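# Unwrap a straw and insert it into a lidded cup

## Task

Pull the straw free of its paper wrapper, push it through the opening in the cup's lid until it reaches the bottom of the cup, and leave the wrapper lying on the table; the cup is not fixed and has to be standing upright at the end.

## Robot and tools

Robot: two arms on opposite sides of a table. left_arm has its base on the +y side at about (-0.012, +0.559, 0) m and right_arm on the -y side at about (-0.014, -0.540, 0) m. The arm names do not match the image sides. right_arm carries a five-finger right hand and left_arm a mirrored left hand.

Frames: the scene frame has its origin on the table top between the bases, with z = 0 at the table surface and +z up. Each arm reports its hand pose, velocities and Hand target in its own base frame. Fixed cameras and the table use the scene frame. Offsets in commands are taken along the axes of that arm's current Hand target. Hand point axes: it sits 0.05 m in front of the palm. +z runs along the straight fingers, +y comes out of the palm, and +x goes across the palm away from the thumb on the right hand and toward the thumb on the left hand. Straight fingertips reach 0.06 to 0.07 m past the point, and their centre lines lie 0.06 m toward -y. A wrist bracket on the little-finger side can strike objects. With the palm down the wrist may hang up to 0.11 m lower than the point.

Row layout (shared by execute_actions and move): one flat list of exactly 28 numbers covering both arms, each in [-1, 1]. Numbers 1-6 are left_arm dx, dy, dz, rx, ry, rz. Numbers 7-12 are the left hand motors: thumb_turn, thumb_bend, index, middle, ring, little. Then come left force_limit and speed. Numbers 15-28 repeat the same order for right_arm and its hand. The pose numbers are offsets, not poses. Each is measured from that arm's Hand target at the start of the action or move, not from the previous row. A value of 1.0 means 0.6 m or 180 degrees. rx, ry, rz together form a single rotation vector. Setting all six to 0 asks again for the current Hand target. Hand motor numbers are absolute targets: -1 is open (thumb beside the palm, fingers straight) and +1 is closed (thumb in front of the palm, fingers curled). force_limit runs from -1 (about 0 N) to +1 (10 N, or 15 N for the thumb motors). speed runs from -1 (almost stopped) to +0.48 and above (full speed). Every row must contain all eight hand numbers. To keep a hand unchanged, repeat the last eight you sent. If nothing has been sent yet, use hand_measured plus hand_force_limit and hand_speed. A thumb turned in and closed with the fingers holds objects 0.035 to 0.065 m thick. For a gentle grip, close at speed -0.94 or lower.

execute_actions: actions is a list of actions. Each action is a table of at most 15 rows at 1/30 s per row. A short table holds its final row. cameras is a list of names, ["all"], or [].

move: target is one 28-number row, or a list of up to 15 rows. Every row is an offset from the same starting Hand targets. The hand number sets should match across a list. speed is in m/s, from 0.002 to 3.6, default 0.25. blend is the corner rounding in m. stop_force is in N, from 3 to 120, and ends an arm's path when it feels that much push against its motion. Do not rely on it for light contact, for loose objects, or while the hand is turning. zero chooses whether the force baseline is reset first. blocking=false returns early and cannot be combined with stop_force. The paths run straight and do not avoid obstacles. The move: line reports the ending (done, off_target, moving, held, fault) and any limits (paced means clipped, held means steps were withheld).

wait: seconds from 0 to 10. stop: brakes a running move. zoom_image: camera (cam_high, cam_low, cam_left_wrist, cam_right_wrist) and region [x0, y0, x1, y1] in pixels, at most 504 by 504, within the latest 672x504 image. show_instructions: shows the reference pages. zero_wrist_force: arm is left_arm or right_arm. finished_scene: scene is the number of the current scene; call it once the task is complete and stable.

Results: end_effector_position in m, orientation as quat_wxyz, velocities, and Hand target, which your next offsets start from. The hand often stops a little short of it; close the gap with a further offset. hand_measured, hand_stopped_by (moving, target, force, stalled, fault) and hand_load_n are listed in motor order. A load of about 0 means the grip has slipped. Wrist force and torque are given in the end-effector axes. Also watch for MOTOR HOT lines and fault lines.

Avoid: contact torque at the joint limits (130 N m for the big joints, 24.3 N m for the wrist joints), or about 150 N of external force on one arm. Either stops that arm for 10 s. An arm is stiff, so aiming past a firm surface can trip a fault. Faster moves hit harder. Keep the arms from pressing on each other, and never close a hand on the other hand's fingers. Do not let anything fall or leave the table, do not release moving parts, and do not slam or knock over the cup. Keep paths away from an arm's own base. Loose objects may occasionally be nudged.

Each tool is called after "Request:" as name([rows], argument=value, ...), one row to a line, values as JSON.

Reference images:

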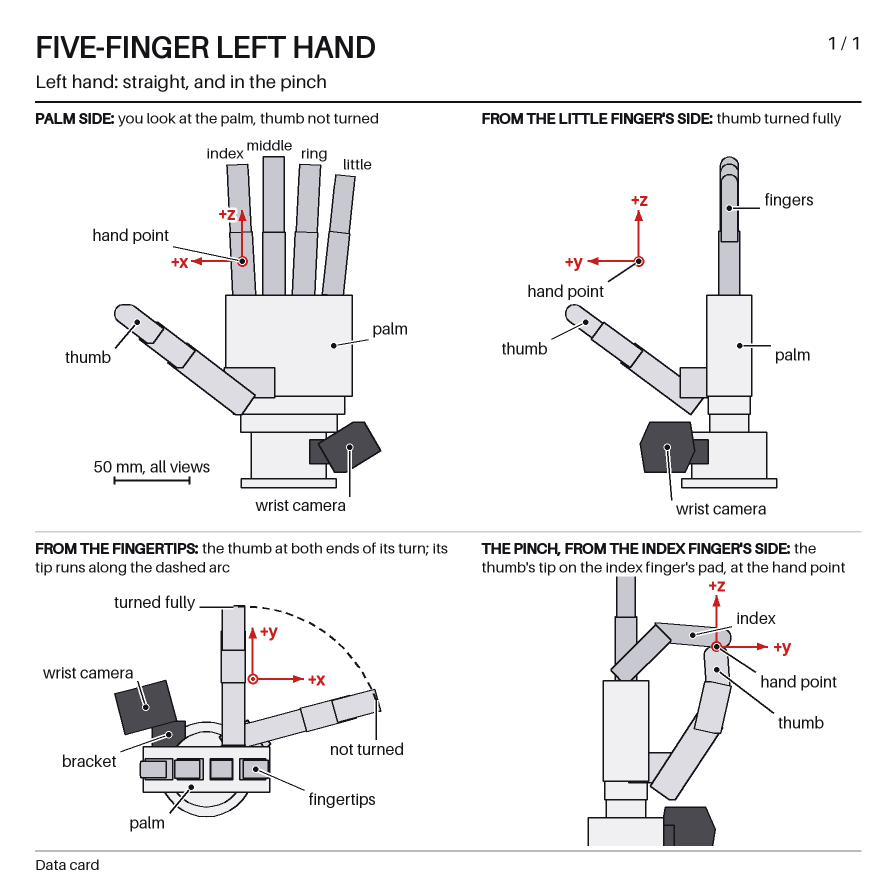

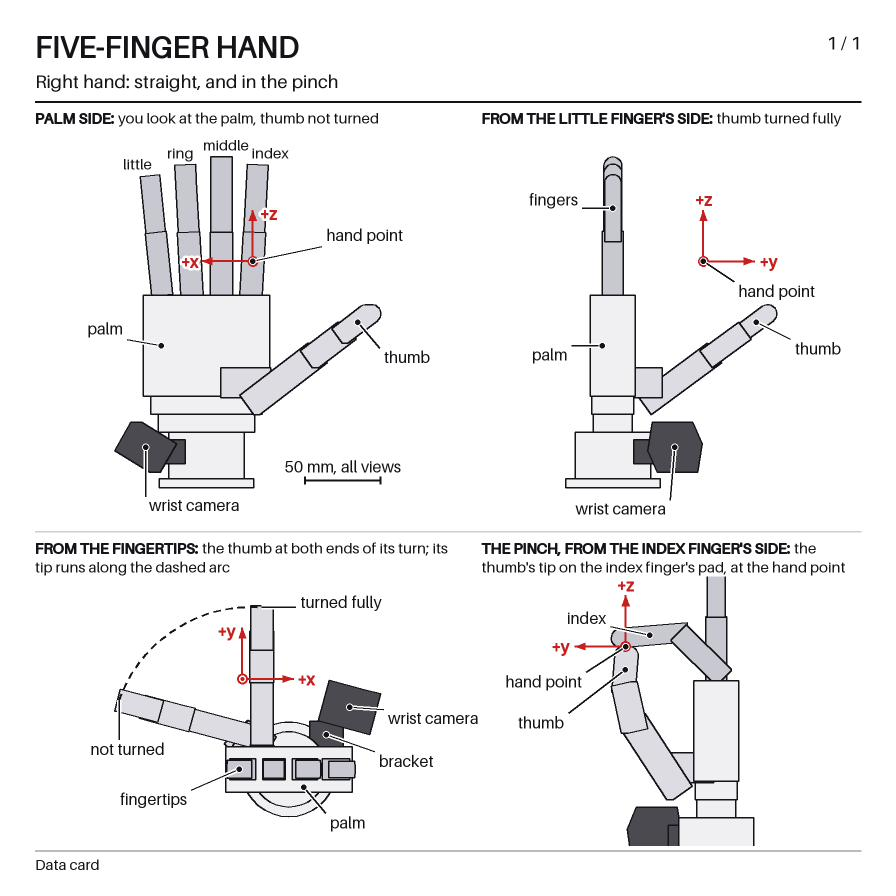

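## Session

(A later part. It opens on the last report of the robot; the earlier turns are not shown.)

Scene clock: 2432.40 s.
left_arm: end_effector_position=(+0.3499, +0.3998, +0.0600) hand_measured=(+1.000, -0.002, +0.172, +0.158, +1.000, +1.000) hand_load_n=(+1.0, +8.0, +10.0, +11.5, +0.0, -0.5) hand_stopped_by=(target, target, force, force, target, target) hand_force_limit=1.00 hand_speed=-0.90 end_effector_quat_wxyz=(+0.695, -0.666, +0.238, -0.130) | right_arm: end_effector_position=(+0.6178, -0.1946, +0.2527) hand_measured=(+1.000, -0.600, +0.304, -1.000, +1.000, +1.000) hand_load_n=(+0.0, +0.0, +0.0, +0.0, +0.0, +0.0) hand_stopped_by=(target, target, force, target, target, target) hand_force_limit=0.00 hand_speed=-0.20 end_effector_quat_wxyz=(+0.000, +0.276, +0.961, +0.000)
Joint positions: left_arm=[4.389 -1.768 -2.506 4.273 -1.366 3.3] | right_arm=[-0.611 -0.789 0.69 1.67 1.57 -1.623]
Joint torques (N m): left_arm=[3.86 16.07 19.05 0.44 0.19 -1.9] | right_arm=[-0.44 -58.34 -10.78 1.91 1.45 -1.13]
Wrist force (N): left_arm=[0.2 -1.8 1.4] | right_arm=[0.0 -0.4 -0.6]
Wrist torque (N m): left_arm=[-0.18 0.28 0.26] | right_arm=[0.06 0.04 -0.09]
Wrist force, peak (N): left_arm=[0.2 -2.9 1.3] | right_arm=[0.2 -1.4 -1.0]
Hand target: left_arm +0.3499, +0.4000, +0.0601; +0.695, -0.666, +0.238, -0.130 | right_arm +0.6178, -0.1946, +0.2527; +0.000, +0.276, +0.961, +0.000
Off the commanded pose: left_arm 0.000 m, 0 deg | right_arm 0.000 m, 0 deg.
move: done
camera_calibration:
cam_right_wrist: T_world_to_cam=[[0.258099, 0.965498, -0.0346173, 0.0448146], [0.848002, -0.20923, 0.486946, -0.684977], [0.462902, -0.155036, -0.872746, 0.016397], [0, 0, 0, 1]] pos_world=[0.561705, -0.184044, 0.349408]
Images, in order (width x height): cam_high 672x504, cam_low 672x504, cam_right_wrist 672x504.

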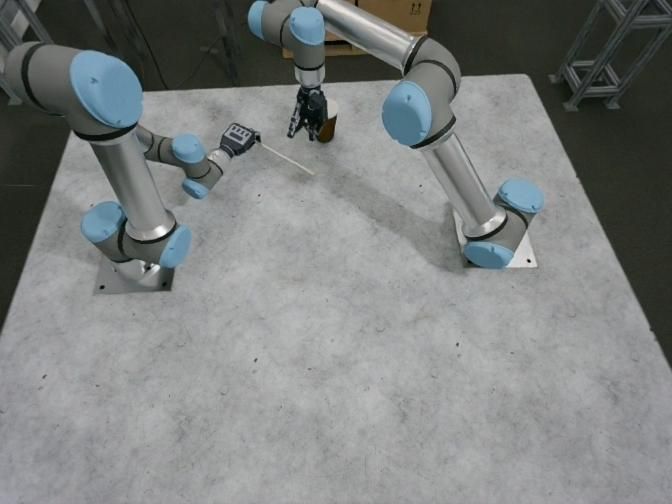

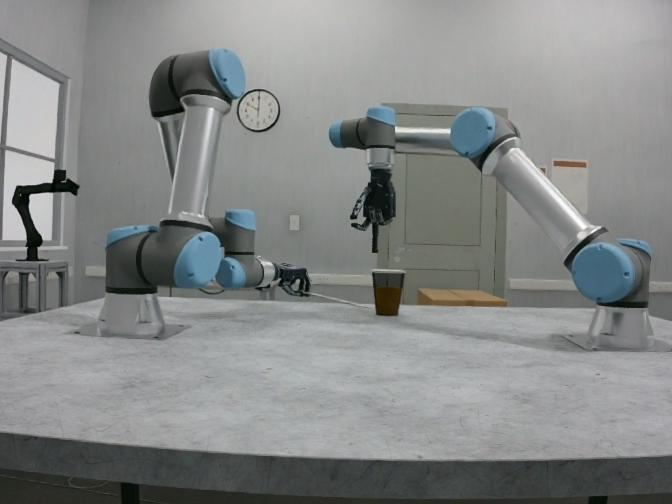

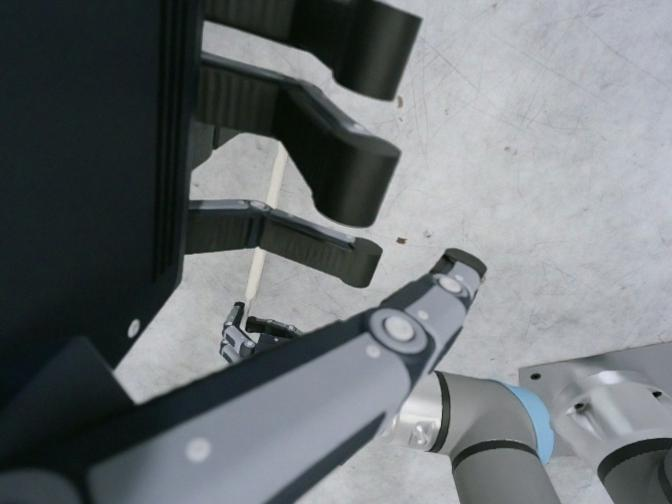

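Request:
move(target=[0.00939,0.05926,0,0,0,0,1,0,0.63,0.6,1,1,1.0,-0.9,-0.0148,0.0152,0.2345,0,0,0,1,-0.6,1,-1,-1,-1,0,-0.2], speed=0.08, stop_force=8, cameras=["cam_high","cam_low","cam_right_wrist"])

Request:
zoom_image(camera="cam_low", region=[270, 230, 430, 330])

Request:
zoom_image(camera="cam_right_wrist", region=[170, 50, 330, 210])

Request:
zoom_image(camera="cam_high", region=[220, 100, 360, 200])

Scene clock: 2464.10 s.
left_arm: end_effector_position=(+0.3499, +0.3999, +0.0241) hand_measured=(+1.000, -0.002, +0.172, +0.158, +1.000, +1.000) hand_load_n=(+0.5, +8.0, +10.0, +12.0, +0.0, +0.0) hand_stopped_by=(target, target, force, force, target, target) hand_force_limit=1.00 hand_speed=-0.90 end_effector_quat_wxyz=(+0.695, -0.666, +0.238, -0.130) | right_arm: end_effector_position=(+0.6302, -0.1915, +0.1120) hand_measured=(+1.000, -0.600, +0.304, -1.000, -1.000, -1.000) hand_load_n=(+0.0, +0.0, +0.5, +0.0, +0.0, +0.0) hand_stopped_by=(target, target, force, target, target, target) hand_force_limit=0.00 hand_speed=-0.20 end_effector_quat_wxyz=(+0.000, +0.276, +0.961, +0.000)
Joint positions: left_arm=[4.389 -1.903 -2.522 4.424 -1.365 3.3] | right_arm=[-0.595 -0.729 0.943 1.357 1.571 -1.607]
Joint torques (N m): left_arm=[7.81 24.94 9.99 -0.57 2.36 0.66] | right_arm=[-5.54 -60.93 -23.39 3.4 -1.34 -0.13]
Wrist force (N): left_arm=[0.1 -2.0 1.0] | right_arm=[-0.5 -0.2 -0.7]
Wrist torque (N m): left_arm=[-0.19 0.28 0.27] | right_arm=[0.08 0.14 -0.22]
Wrist force, peak (N): left_arm=[-0.1 -2.1 1.6] | right_arm=[-0.1 -0.5 -1.5]
Hand target: left_arm +0.3499, +0.4000, +0.0241; +0.695, -0.666, +0.238, -0.130 | right_arm +0.6302, -0.1916, +0.1120; +0.000, +0.276, +0.961, +0.000
Off the commanded pose: left_arm 0.000 m, 0 deg | right_arm 0.000 m, 0 deg.
move: done
camera_calibration:
cam_right_wrist: T_world_to_cam=[[0.258077, 0.9655, -0.0347147, 0.0337876], [0.847947, -0.209142, 0.487078, -0.626361], [0.463013, -0.15514, -0.872668, -0.111669], [0, 0, 0, 1]] pos_world=[0.574106, -0.180945, 0.208809]
Images, in order (width x height): cam_high 672x504, cam_low 672x504, cam_right_wrist 672x504.

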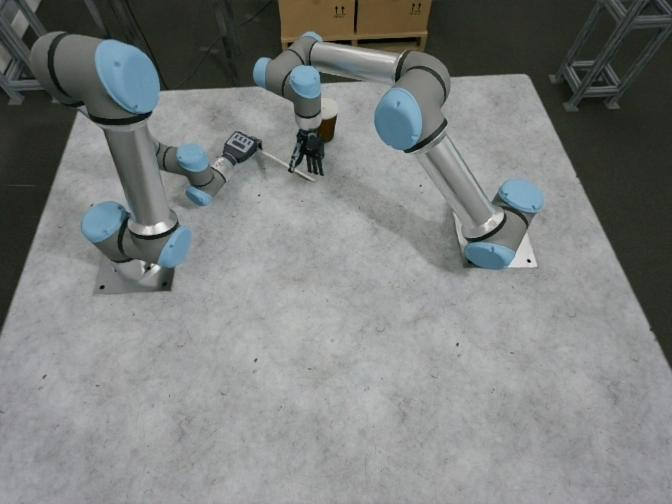

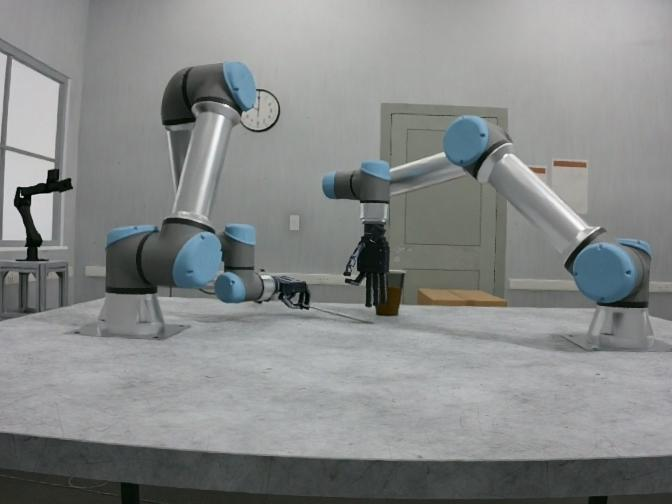

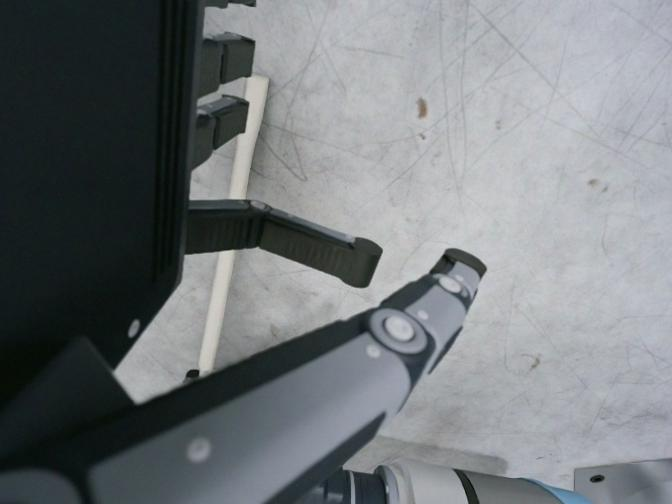

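Scaled by 3.150.

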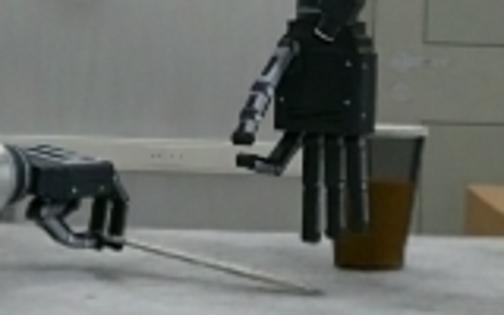

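Scaled by 3.150.

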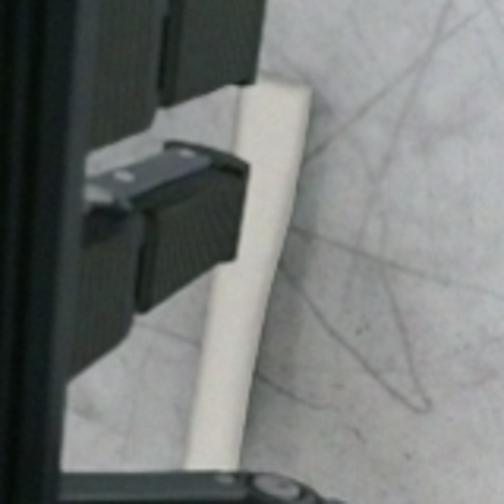

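Scaled by 3.600.

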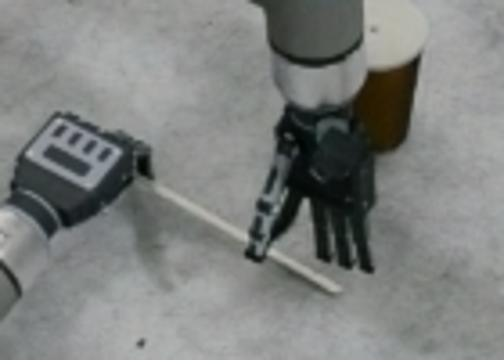

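Request:
move(target=[0,0,0,0,0,0,1,0,0.63,0.6,1,1,1.0,-0.9,0,0,0.0867,0,0,0,1,-0.6,1,-1,-1,-1,0,-0.2], speed=0.015, stop_force=18, cameras=["cam_low","cam_right_wrist"])

Request:
zoom_image(camera="cam_right_wrist", region=[170, 50, 330, 210])

Request:
zoom_image(camera="cam_low", region=[270, 250, 430, 350])

Scene clock: 2496.40 s.
left_arm: end_effector_position=(+0.3499, +0.4000, +0.0241) hand_measured=(+1.000, -0.002, +0.172, +0.158, +1.000, +1.000) hand_load_n=(+1.0, +9.0, +10.0, +11.5, +0.0, +0.0) hand_stopped_by=(target, target, force, force, target, target) hand_force_limit=1.00 hand_speed=-0.90 end_effector_quat_wxyz=(+0.695, -0.666, +0.238, -0.130) | right_arm: end_effector_position=(+0.6302, -0.1916, +0.0699) hand_measured=(+1.000, -0.600, +0.304, -1.000, -1.000, -1.000) hand_load_n=(+0.0, +0.0, +0.0, -0.5, -0.5, +0.0) hand_stopped_by=(target, target, force, target, target, target) hand_force_limit=0.00 hand_speed=-0.20 end_effector_quat_wxyz=(+0.000, +0.276, +0.961, +0.000)
Joint positions: left_arm=[4.389 -1.903 -2.522 4.424 -1.365 3.3] | right_arm=[-0.595 -0.698 0.997 1.272 1.571 -1.607]
Joint torques (N m): left_arm=[3.9 27.04 16.75 -0.14 1.85 -2.08] | right_arm=[4.14 -48.39 -18.95 3.33 1.2 1.53]
Wrist force (N): left_arm=[0.4 -1.8 1.3] | right_arm=[-0.7 0.1 -19.3]
Wrist torque (N m): left_arm=[-0.17 0.27 0.31] | right_arm=[1.14 0.45 -0.23]
Wrist force, peak (N): left_arm=[0.0 -2.1 1.5] | right_arm=[-1.4 0.2 -35.5]
Hand target: left_arm +0.3499, +0.4000, +0.0241; +0.695, -0.666, +0.238, -0.130 | right_arm +0.6302, -0.1916, +0.0699; +0.000, +0.276, +0.961, +0.000 (not the last commanded pose)
Off the commanded pose: left_arm 0.000 m, 0 deg | right_arm 0.010 m, 0 deg.
move: contact (right_arm)
camera_calibration:
cam_right_wrist: T_world_to_cam=[[0.258067, 0.965504, -0.0346905, 0.0324212], [0.847907, -0.209132, 0.487152, -0.605815], [0.463092, -0.155132, -0.872628, -0.148562], [0, 0, 0, 1]] pos_world=[0.574106, -0.181045, 0.166609]
Images, in order (width x height): cam_low 672x504, cam_right_wrist 672x504.

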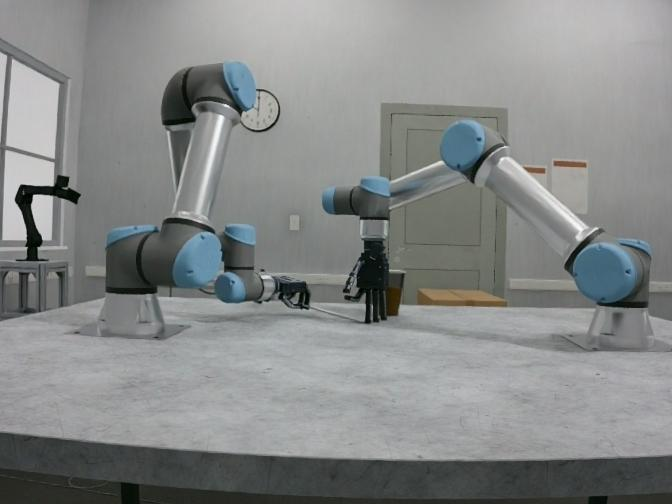

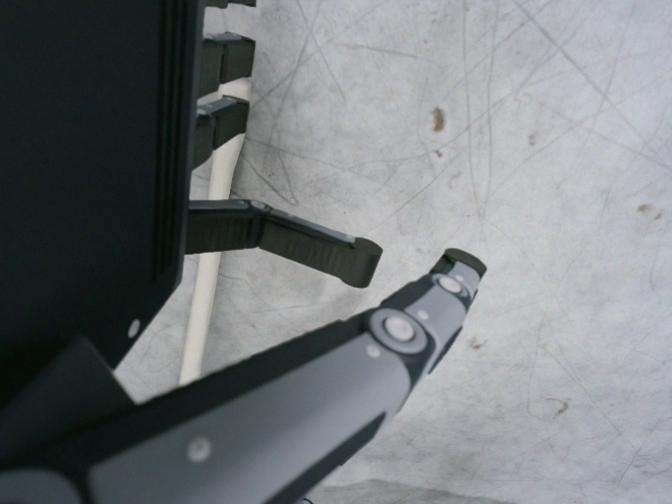

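Scaled by 3.150.

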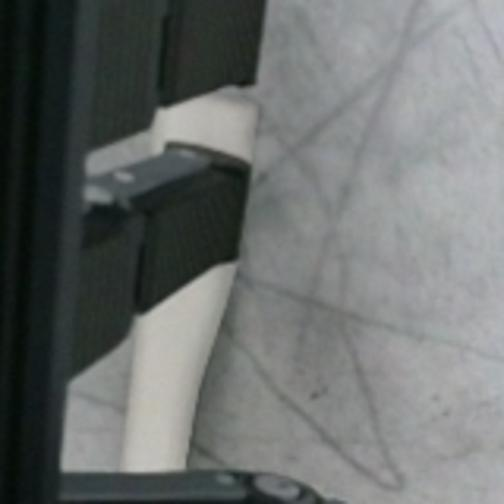

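Scaled by 3.150.

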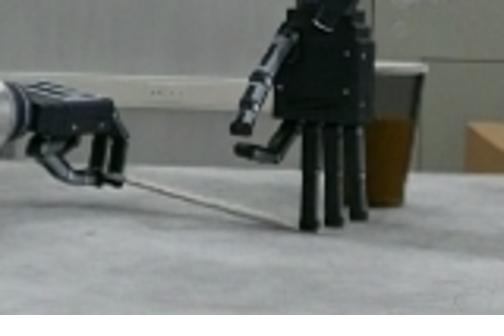

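Request:
move(target=[-0.0997,0.0038,0.0068,0,0,0,1,0,0.63,0.6,1,1,1.0,-0.9,0,0,0,0,0,0,1,-0.6,1,-1,-1,-1,0,-0.2], speed=0.015, stop_force=15, cameras=["cam_high","cam_low","cam_right_wrist"])

Request:
zoom_image(camera="cam_right_wrist", region=[170, 50, 330, 210])

Request:
zoom_image(camera="cam_high", region=[220, 100, 340, 190])

Request:
zoom_image(camera="cam_low", region=[250, 250, 410, 350])

Scene clock: 2521.97 s.
left_arm: end_effector_position=(+0.3006, +0.4334, +0.0313) hand_measured=(+1.000, -0.002, +0.172, +0.158, +1.000, +1.000) hand_load_n=(+1.0, +9.0, +10.5, +11.5, +0.0, +0.0) hand_stopped_by=(target, target, force, force, target, target) hand_force_limit=1.00 hand_speed=-0.90 end_effector_quat_wxyz=(+0.695, -0.666, +0.238, -0.130) | right_arm: end_effector_position=(+0.6302, -0.1916, +0.0699) hand_measured=(+1.000, -0.600, +0.304, -1.000, -1.000, -1.000) hand_load_n=(+0.0, +0.0, +0.0, -0.5, +0.0, +0.0) hand_stopped_by=(target, target, force, target, target, target) hand_force_limit=0.00 hand_speed=-0.20 end_effector_quat_wxyz=(+0.000, +0.276, +0.961, +0.000)
Joint positions: left_arm=[4.614 -1.866 -2.539 4.404 -1.141 3.3] | right_arm=[-0.595 -0.698 0.997 1.272 1.571 -1.607]
Joint torques (N m): left_arm=[-7.94 15.97 6.76 1.98 -2.73 1.49] | right_arm=[4.45 -48.9 -17.15 3.02 1.1 0.23]
Wrist force (N): left_arm=[0.2 -1.8 1.4] | right_arm=[-0.7 0.0 -16.8]
Wrist torque (N m): left_arm=[-0.17 0.29 0.25] | right_arm=[0.98 0.38 -0.23]
Wrist force, peak (N): left_arm=[2.0 -2.1 0.8] | right_arm=[-0.5 0.1 -19.5]
Hand target: left_arm +0.3006, +0.4335, +0.0313; +0.695, -0.666, +0.238, -0.130 | right_arm +0.6302, -0.1916, +0.0699; +0.000, +0.276, +0.961, +0.000
Off the commanded pose: left_arm 0.000 m, 0 deg | right_arm 0.000 m, 0 deg.
move: done
camera_calibration:
cam_right_wrist: T_world_to_cam=[[0.258067, 0.965504, -0.0346905, 0.0324212], [0.847907, -0.209132, 0.487152, -0.605815], [0.463092, -0.155132, -0.872628, -0.148562], [0, 0, 0, 1]] pos_world=[0.574106, -0.181045, 0.166609]
Images, in order (width x height): cam_high 672x504, cam_low 672x504, cam_right_wrist 672x504.

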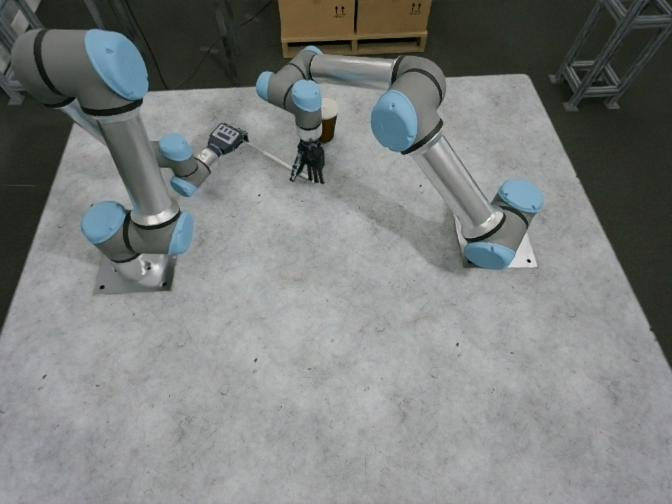

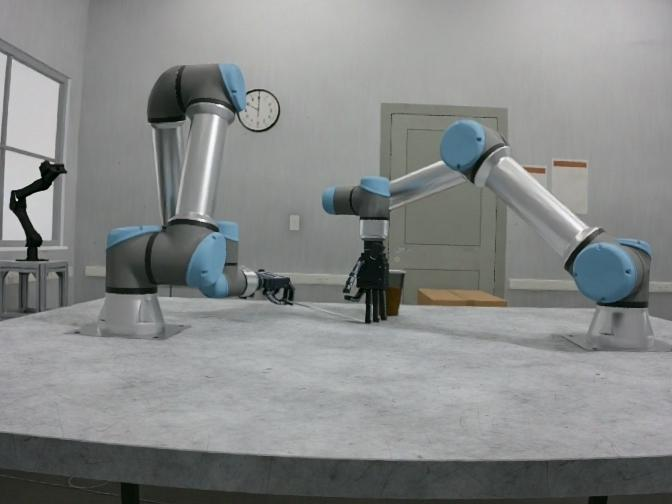

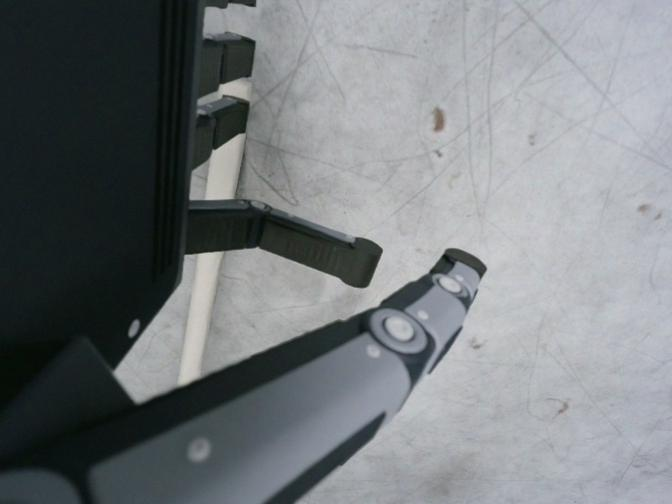

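Scaled by 3.150.

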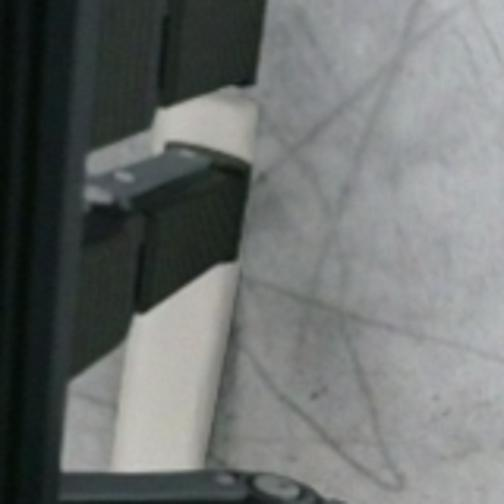

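Scaled by 4.200.

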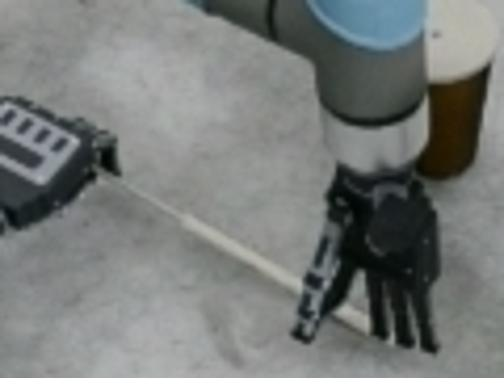

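Scaled by 3.150.

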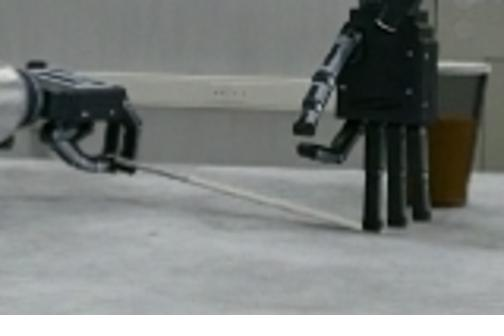

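Request:
move(target=[-0.2078,0.008,0.0141,0,0,0,1,0,0.63,0.6,1,1,1.0,-0.9,0,0,0,0,0,0,1,-0.6,1,-1,-1,-1,0,-0.2], speed=0.02, stop_force=15, cameras=["cam_high","cam_low"])

Request:
zoom_image(camera="cam_high", region=[200, 90, 340, 195])

Request:
zoom_image(camera="cam_low", region=[210, 240, 410, 340])

Scene clock: 2541.43 s.
left_arm: end_effector_position=(+0.1979, +0.5032, +0.0461) hand_measured=(+1.000, -0.002, +0.172, +0.158, +1.000, +1.000) hand_load_n=(+0.5, +9.0, +10.0, +11.5, +0.0, +0.0) hand_stopped_by=(target, target, force, force, target, target) hand_force_limit=1.00 hand_speed=-0.90 end_effector_quat_wxyz=(+0.695, -0.666, +0.238, -0.130) | right_arm: end_effector_position=(+0.6302, -0.1916, +0.0699) hand_measured=(+1.000, -0.600, +0.304, -1.000, -1.000, -1.000) hand_load_n=(+0.0, +0.0, +0.0, -0.5, +0.0, +0.0) hand_stopped_by=(target, target, force, target, target, target) hand_force_limit=0.00 hand_speed=-0.20 end_effector_quat_wxyz=(+0.000, +0.276, +0.961, +0.000)
Joint positions: left_arm=[4.99 -1.851 -2.458 4.308 -0.764 3.3] | right_arm=[-0.595 -0.698 0.997 1.272 1.571 -1.607]
Joint torques (N m): left_arm=[-6.79 21.92 -1.85 2.24 -3.01 2.08] | right_arm=[2.36 -49.66 -15.07 2.8 1.1 -0.21]
Wrist force (N): left_arm=[0.2 -1.8 1.3] | right_arm=[-0.7 0.1 -16.6]
Wrist torque (N m): left_arm=[-0.17 0.36 0.21] | right_arm=[1.01 0.38 -0.23]
Wrist force, peak (N): left_arm=[0.7 -2.1 1.5] | right_arm=[-0.7 0.3 -17.3]
Hand target: left_arm +0.1979, +0.5032, +0.0461; +0.695, -0.666, +0.238, -0.130 | right_arm +0.6302, -0.1916, +0.0699; +0.000, +0.276, +0.961, +0.000
Off the commanded pose: left_arm 0.000 m, 0 deg | right_arm 0.000 m, 0 deg.
move: done
Images, in order (width x height): cam_high 672x504, cam_low 672x504.

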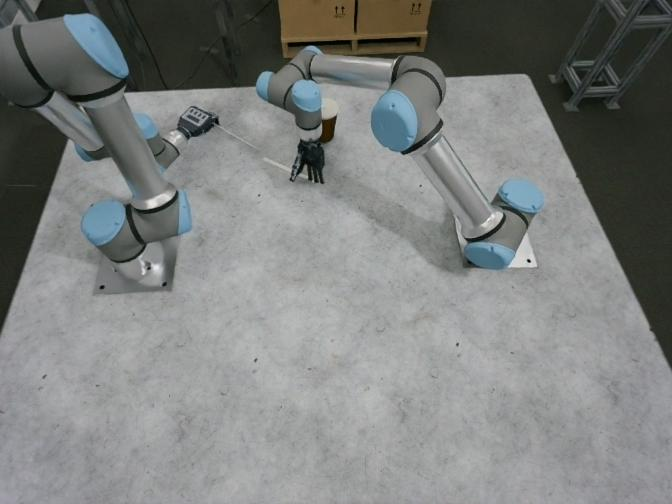

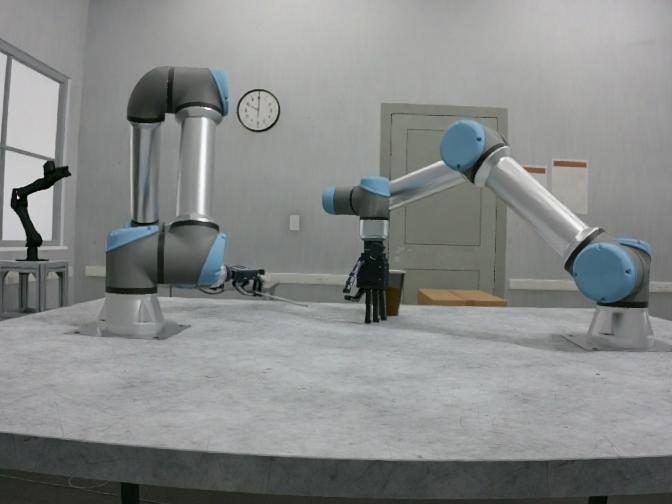

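Scaled by 3.600.

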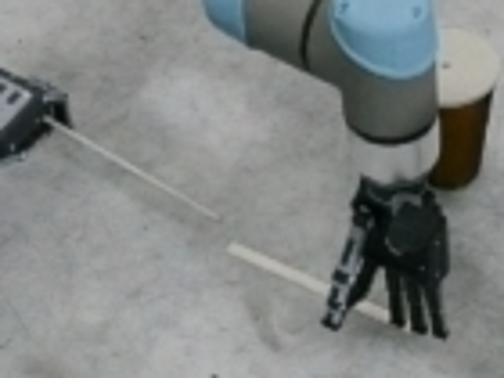

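Scaled by 2.520.

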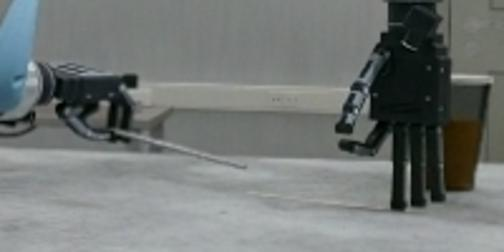

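Request:
move([
  [-0.0261,-0.1646,0,0,0,0,1,0,0.63,0.6,1,1,1.0,-0.9,0,0,-0.2,0,0,0,1,-0.6,1,-1,-1,-1,0,-0.2],
  [-0.0819,-0.5169,0,0,0,0.45,1,0,0.63,0.6,1,1,1.0,-0.9,0.3618,-0.4293,-0.4167,0,0,0,1,-0.6,1,-1,-1,-1,0,-0.2],
], speed=[0.08,0.25], blend=[0.02,0], cameras=["cam_high","cam_low","cam_left_wrist"])

Request:
zoom_image(camera="cam_low", region=[210, 160, 330, 330])

Request:
zoom_image(camera="cam_high", region=[160, 60, 340, 200])

Scene clock: 2569.37 s.
left_arm: end_effector_position=(+0.1982, +0.5032, +0.3602) hand_measured=(+1.000, -0.002, +0.172, +0.158, +1.000, +1.000) hand_load_n=(+1.0, +9.0, +10.0, +11.5, +0.0, +0.0) hand_stopped_by=(target, target, force, force, target, target) hand_force_limit=1.00 hand_speed=-0.90 end_effector_quat_wxyz=(+0.613, -0.352, +0.613, +0.352) | right_arm: end_effector_position=(+0.3095, -0.2948, +0.3198) hand_measured=(+1.000, -0.600, +0.304, -1.000, -1.000, -1.000) hand_load_n=(+0.0, +0.0, +0.0, +0.0, +0.0, -0.5) hand_stopped_by=(target, target, force, target, target, target) hand_force_limit=0.00 hand_speed=-0.20 end_effector_quat_wxyz=(+0.000, +0.276, +0.961, +0.000)
Joint positions: left_arm=[4.749 -1.253 -2.082 3.335 -1.006 4.713] | right_arm=[-1.246 -1.333 1.347 1.557 1.571 -2.258]
Joint torques (N m): left_arm=[9.42 -0.23 9.59 2.53 2.51 1.71] | right_arm=[-4.02 -17.48 -23.61 -0.2 -1.76 0.65]
Wrist force (N): left_arm=[0.0 -0.9 1.2] | right_arm=[0.0 -0.3 -0.5]
Wrist torque (N m): left_arm=[-0.01 0.29 0.34] | right_arm=[0.09 0.05 -0.17]
Wrist force, peak (N): left_arm=[0.4 -2.3 1.4] | right_arm=[-0.8 0.3 -17.4]
Hand target: left_arm +0.1982, +0.5032, +0.3601; +0.613, -0.352, +0.614, +0.352 | right_arm +0.3095, -0.2948, +0.3198; +0.000, +0.276, +0.961, +0.000
Off the commanded pose: left_arm 0.000 m, 0 deg | right_arm 0.000 m, 0 deg.
move: done
camera_calibration:
cam_left_wrist: T_world_to_cam=[[0.851923, -0.461206, -0.248026, 0.153298], [-0.418901, -0.315981, -0.85128, 0.552453], [0.314244, 0.829123, -0.462391, -0.197549], [0, 0, 0, 1]] pos_world=[0.162903, 0.409059, 0.416969]
Images, in order (width x height): cam_high 672x504, cam_low 672x504, cam_left_wrist 672x504.

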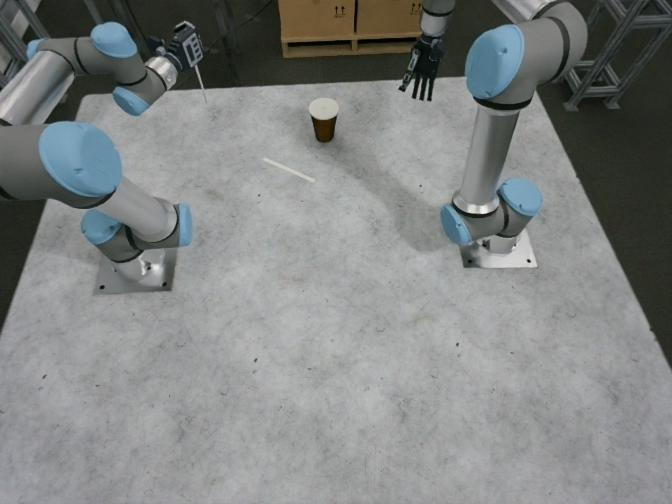

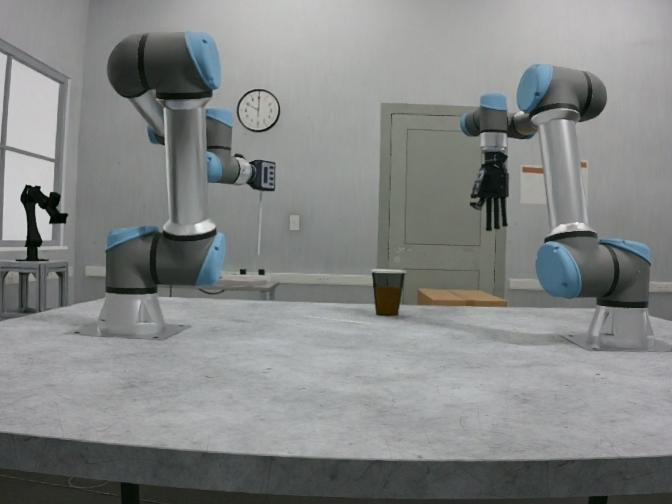

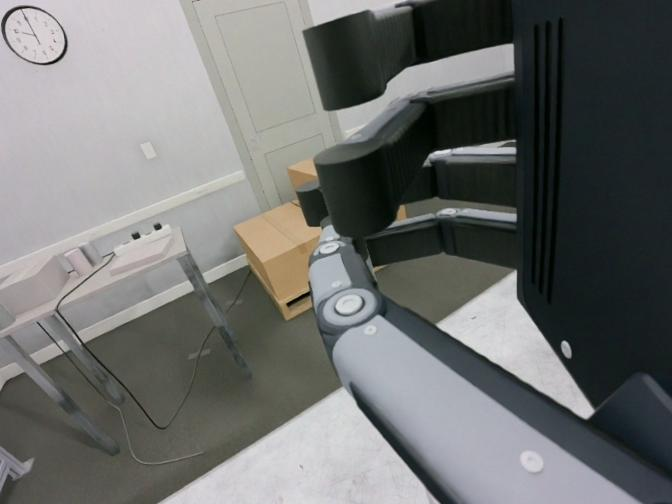

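Scaled by 2.965.

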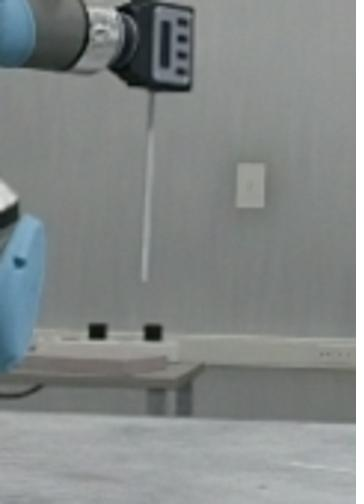

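Scaled by 2.800.

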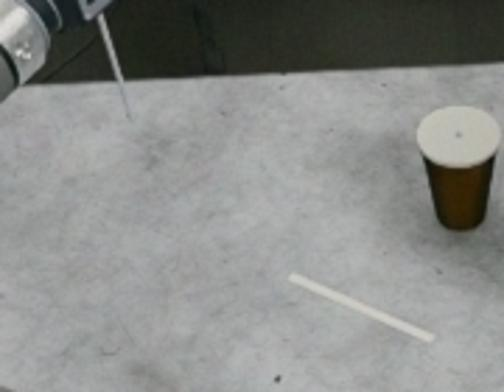

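Request:
zoom_image(camera="cam_left_wrist", region=[320, 340, 480, 504])

Scaled by 3.073.

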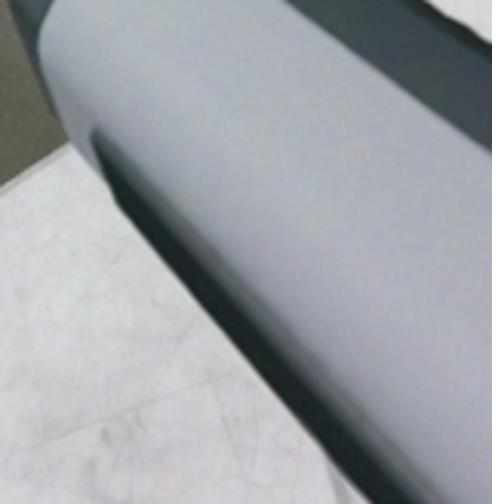

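Request:
move(target=[-0.0083,-0.563,0.2582,0,-0.0223,0.008,1,0,0.63,0.6,1,1,1.0,-0.9,0,0,0,0,0,0,1,-0.6,1,-1,-1,-1,0,-0.2], speed=0.2, cameras=["cam_high","cam_low","cam_left_wrist","cam_right_wrist"])

Request:
zoom_image(camera="cam_low", region=[330, 170, 450, 330])

Request:
zoom_image(camera="cam_high", region=[270, 20, 370, 150])

Scene clock: 2698.00 s.
left_arm: end_effector_position=(+0.5680, +0.4667, +0.3647) hand_measured=(+1.000, -0.002, +0.172, +0.158, +1.000, +1.000) hand_load_n=(+1.0, +8.5, +10.0, +11.5, -0.5, +0.0) hand_stopped_by=(target, target, force, force, target, target) hand_force_limit=1.00 hand_speed=-0.90 end_effector_quat_wxyz=(+0.630, -0.332, +0.596, +0.372) | right_arm: end_effector_position=(+0.3095, -0.2948, +0.3198) hand_measured=(+1.000, -0.600, +0.304, -1.000, -1.000, -1.000) hand_load_n=(+0.0, +0.0, +0.5, +0.0, +0.0, +0.0) hand_stopped_by=(target, target, force, target, target, target) hand_force_limit=0.00 hand_speed=-0.20 end_effector_quat_wxyz=(+0.000, +0.276, +0.961, +0.000)
Joint positions: left_arm=[3.808 -1.891 -1.482 3.448 -1.945 4.766] | right_arm=[-1.246 -1.333 1.347 1.557 1.571 -2.258]
Joint torques (N m): left_arm=[-1.29 26.74 24.82 2.95 1.99 -1.9] | right_arm=[-5.06 -16.22 -24.42 0.01 -1.33 0.13]
Wrist force (N): left_arm=[-0.2 -0.9 1.2] | right_arm=[0.2 -0.2 -0.5]
Wrist torque (N m): left_arm=[-0.01 0.30 0.16] | right_arm=[0.11 0.02 -0.16]
Wrist force, peak (N): left_arm=[0.2 -3.3 1.6] | right_arm=[0.1 -0.3 -0.8]
Hand target: left_arm +0.5680, +0.4667, +0.3648; +0.630, -0.332, +0.596, +0.372 | right_arm +0.3095, -0.2948, +0.3198; +0.000, +0.276, +0.961, +0.000
Off the commanded pose: left_arm 0.000 m, 0 deg | right_arm 0.000 m, 0 deg.
move: done
camera_calibration:
cam_left_wrist: T_world_to_cam=[[0.85532, -0.44231, -0.269795, -0.180254], [-0.407474, -0.252669, -0.877566, 0.673192], [0.319987, 0.860535, -0.396343, -0.323516], [0, 0, 0, 1]] pos_world=[0.532004, 0.368763, 0.413916]
cam_right_wrist: T_world_to_cam=[[0.258067, 0.965504, -0.0346905, 0.223493], [0.847907, -0.209132, 0.487152, -0.477213], [0.463092, -0.155132, -0.872628, 0.202012], [0, 0, 0, 1]] pos_world=[0.253406, -0.284245, 0.416509]

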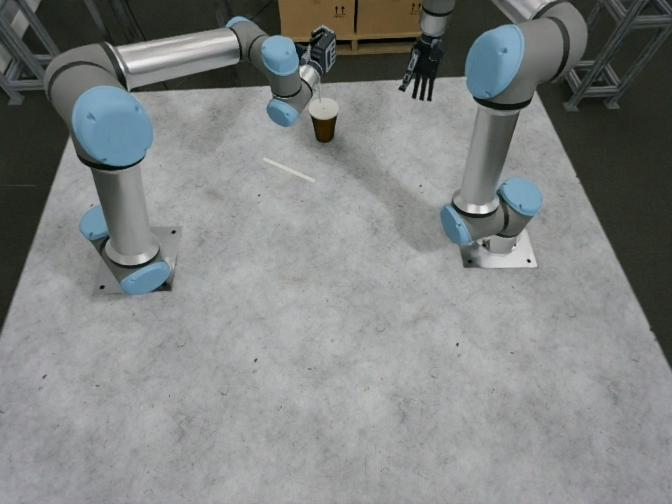

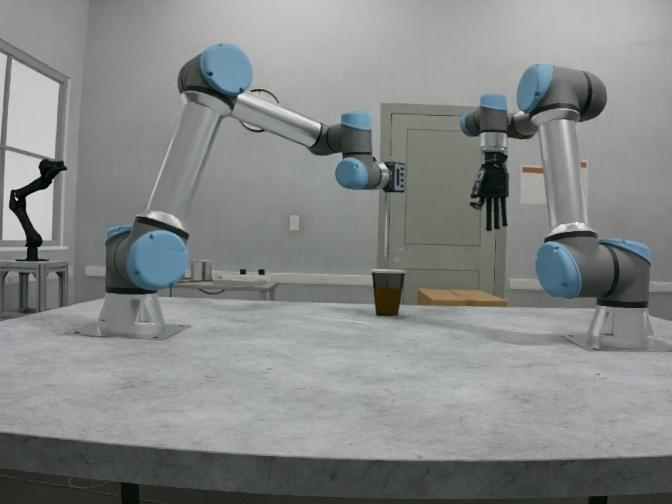

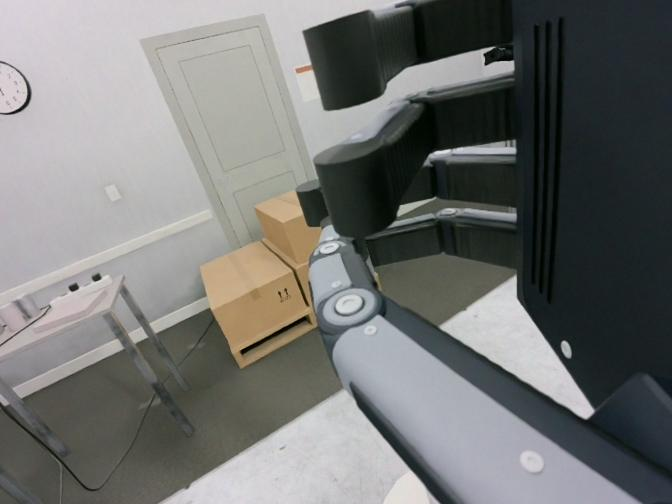

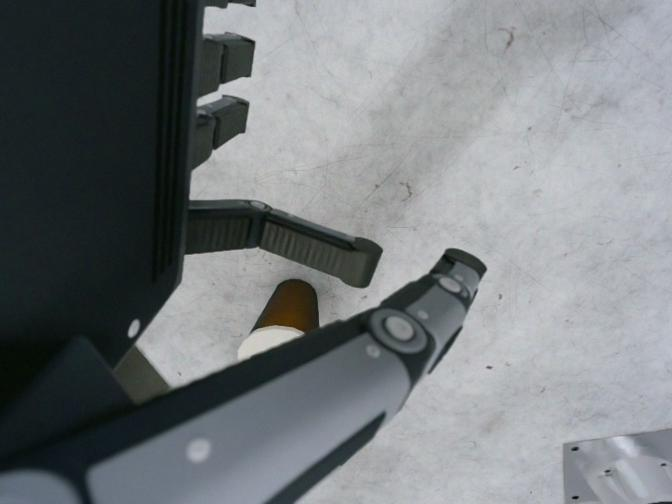

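Scaled by 3.150.

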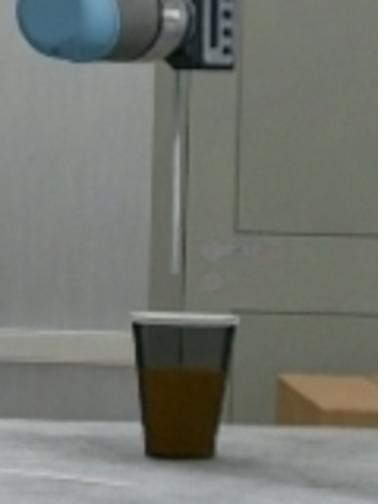

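Scaled by 3.877.

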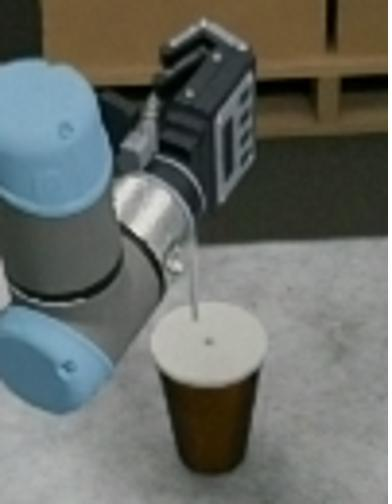

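Request:
move(target=[0.0363,0.0003,0.0415,0,0,0,1,0,0.63,0.6,1,1,1.0,-0.9,-0.1995,-0.2833,0,0,0,0,1,-0.6,1,-1,-1,-1,0,-0.2], speed=0.12, cameras=["cam_high","cam_low","cam_right_wrist"])

Request:
zoom_image(camera="cam_low", region=[340, 180, 440, 330])

Request:
zoom_image(camera="cam_high", region=[290, 60, 360, 150])

Scene clock: 2724.53 s.
left_arm: end_effector_position=(+0.5807, +0.4899, +0.3448) hand_measured=(+1.000, -0.002, +0.172, +0.158, +1.000, +1.000) hand_load_n=(+1.0, +8.5, +10.0, +11.5, +0.0, +0.0) hand_stopped_by=(target, target, force, force, target, target) hand_force_limit=1.00 hand_speed=-0.90 end_effector_quat_wxyz=(+0.630, -0.332, +0.596, +0.372) | right_arm: end_effector_position=(+0.3208, -0.5024, +0.3197) hand_measured=(+1.000, -0.600, +0.304, -1.000, -1.000, -1.000) hand_load_n=(+0.0, +0.0, +0.0, +0.0, +0.0, +0.0) hand_stopped_by=(target, target, force, target, target, target) hand_force_limit=0.00 hand_speed=-0.20 end_effector_quat_wxyz=(+0.000, +0.276, +0.961, +0.000)
Joint positions: left_arm=[3.827 -1.953 -1.448 3.476 -1.926 4.764] | right_arm=[-1.341 -0.762 0.468 1.866 1.571 -2.352]
Joint torques (N m): left_arm=[-0.32 42.26 11.68 0.54 -0.25 -1.53] | right_arm=[6.93 -49.39 -23.78 0.25 0.65 1.38]
Wrist force (N): left_arm=[0.1 -1.1 0.8] | right_arm=[-0.1 -0.3 -0.6]
Wrist torque (N m): left_arm=[-0.01 0.27 0.28] | right_arm=[0.06 0.09 -0.11]
Wrist force, peak (N): left_arm=[0.0 -1.2 1.5] | right_arm=[-0.4 -1.3 -0.5]
Hand target: left_arm +0.5807, +0.4898, +0.3448; +0.630, -0.332, +0.596, +0.372 | right_arm +0.3208, -0.5024, +0.3198; +0.000, +0.276, +0.961, +0.000
Off the commanded pose: left_arm 0.000 m, 0 deg | right_arm 0.000 m, 0 deg.
move: done
camera_calibration:
cam_right_wrist: T_world_to_cam=[[0.258091, 0.965501, -0.0345967, 0.420965], [0.847939, -0.209212, 0.487062, -0.530171], [0.463021, -0.155042, -0.872682, 0.164571], [0, 0, 0, 1]] pos_world=[0.264706, -0.491844, 0.416409]
Images, in order (width x height): cam_high 672x504, cam_low 672x504, cam_right_wrist 672x504.

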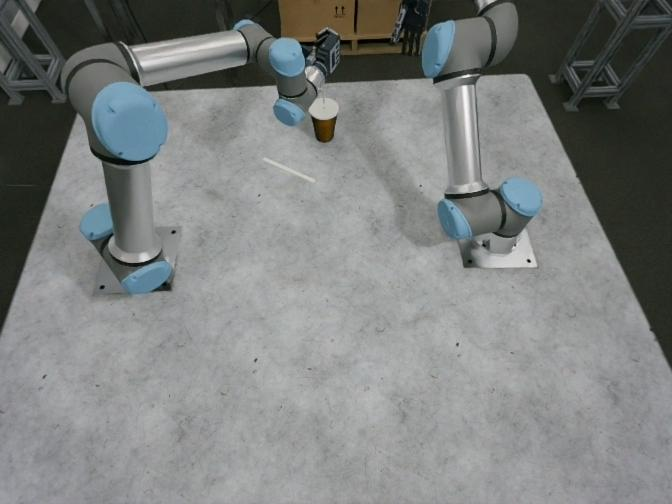

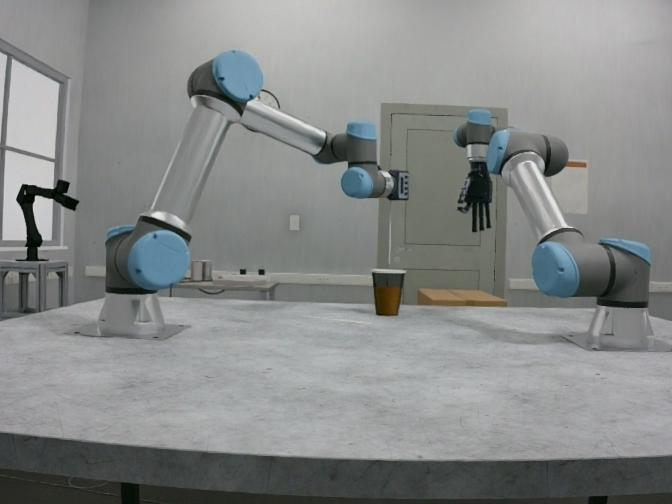

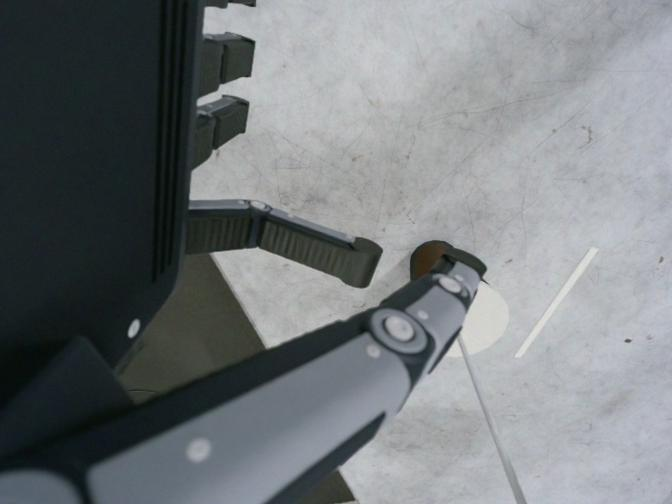

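Scaled by 3.360.

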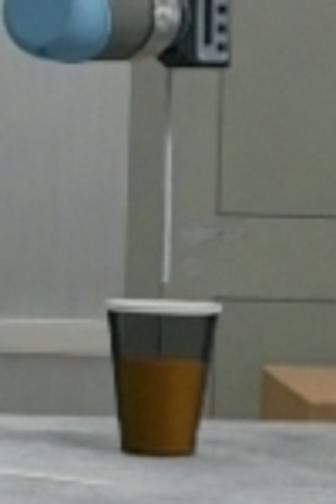

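Scaled by 5.600.

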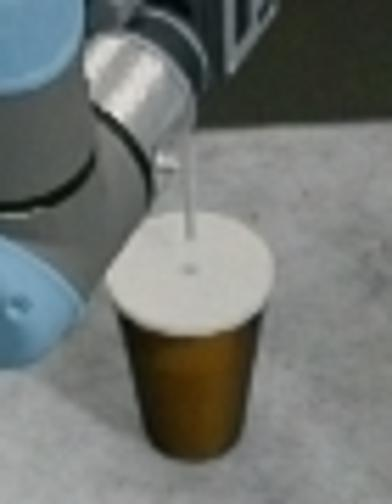

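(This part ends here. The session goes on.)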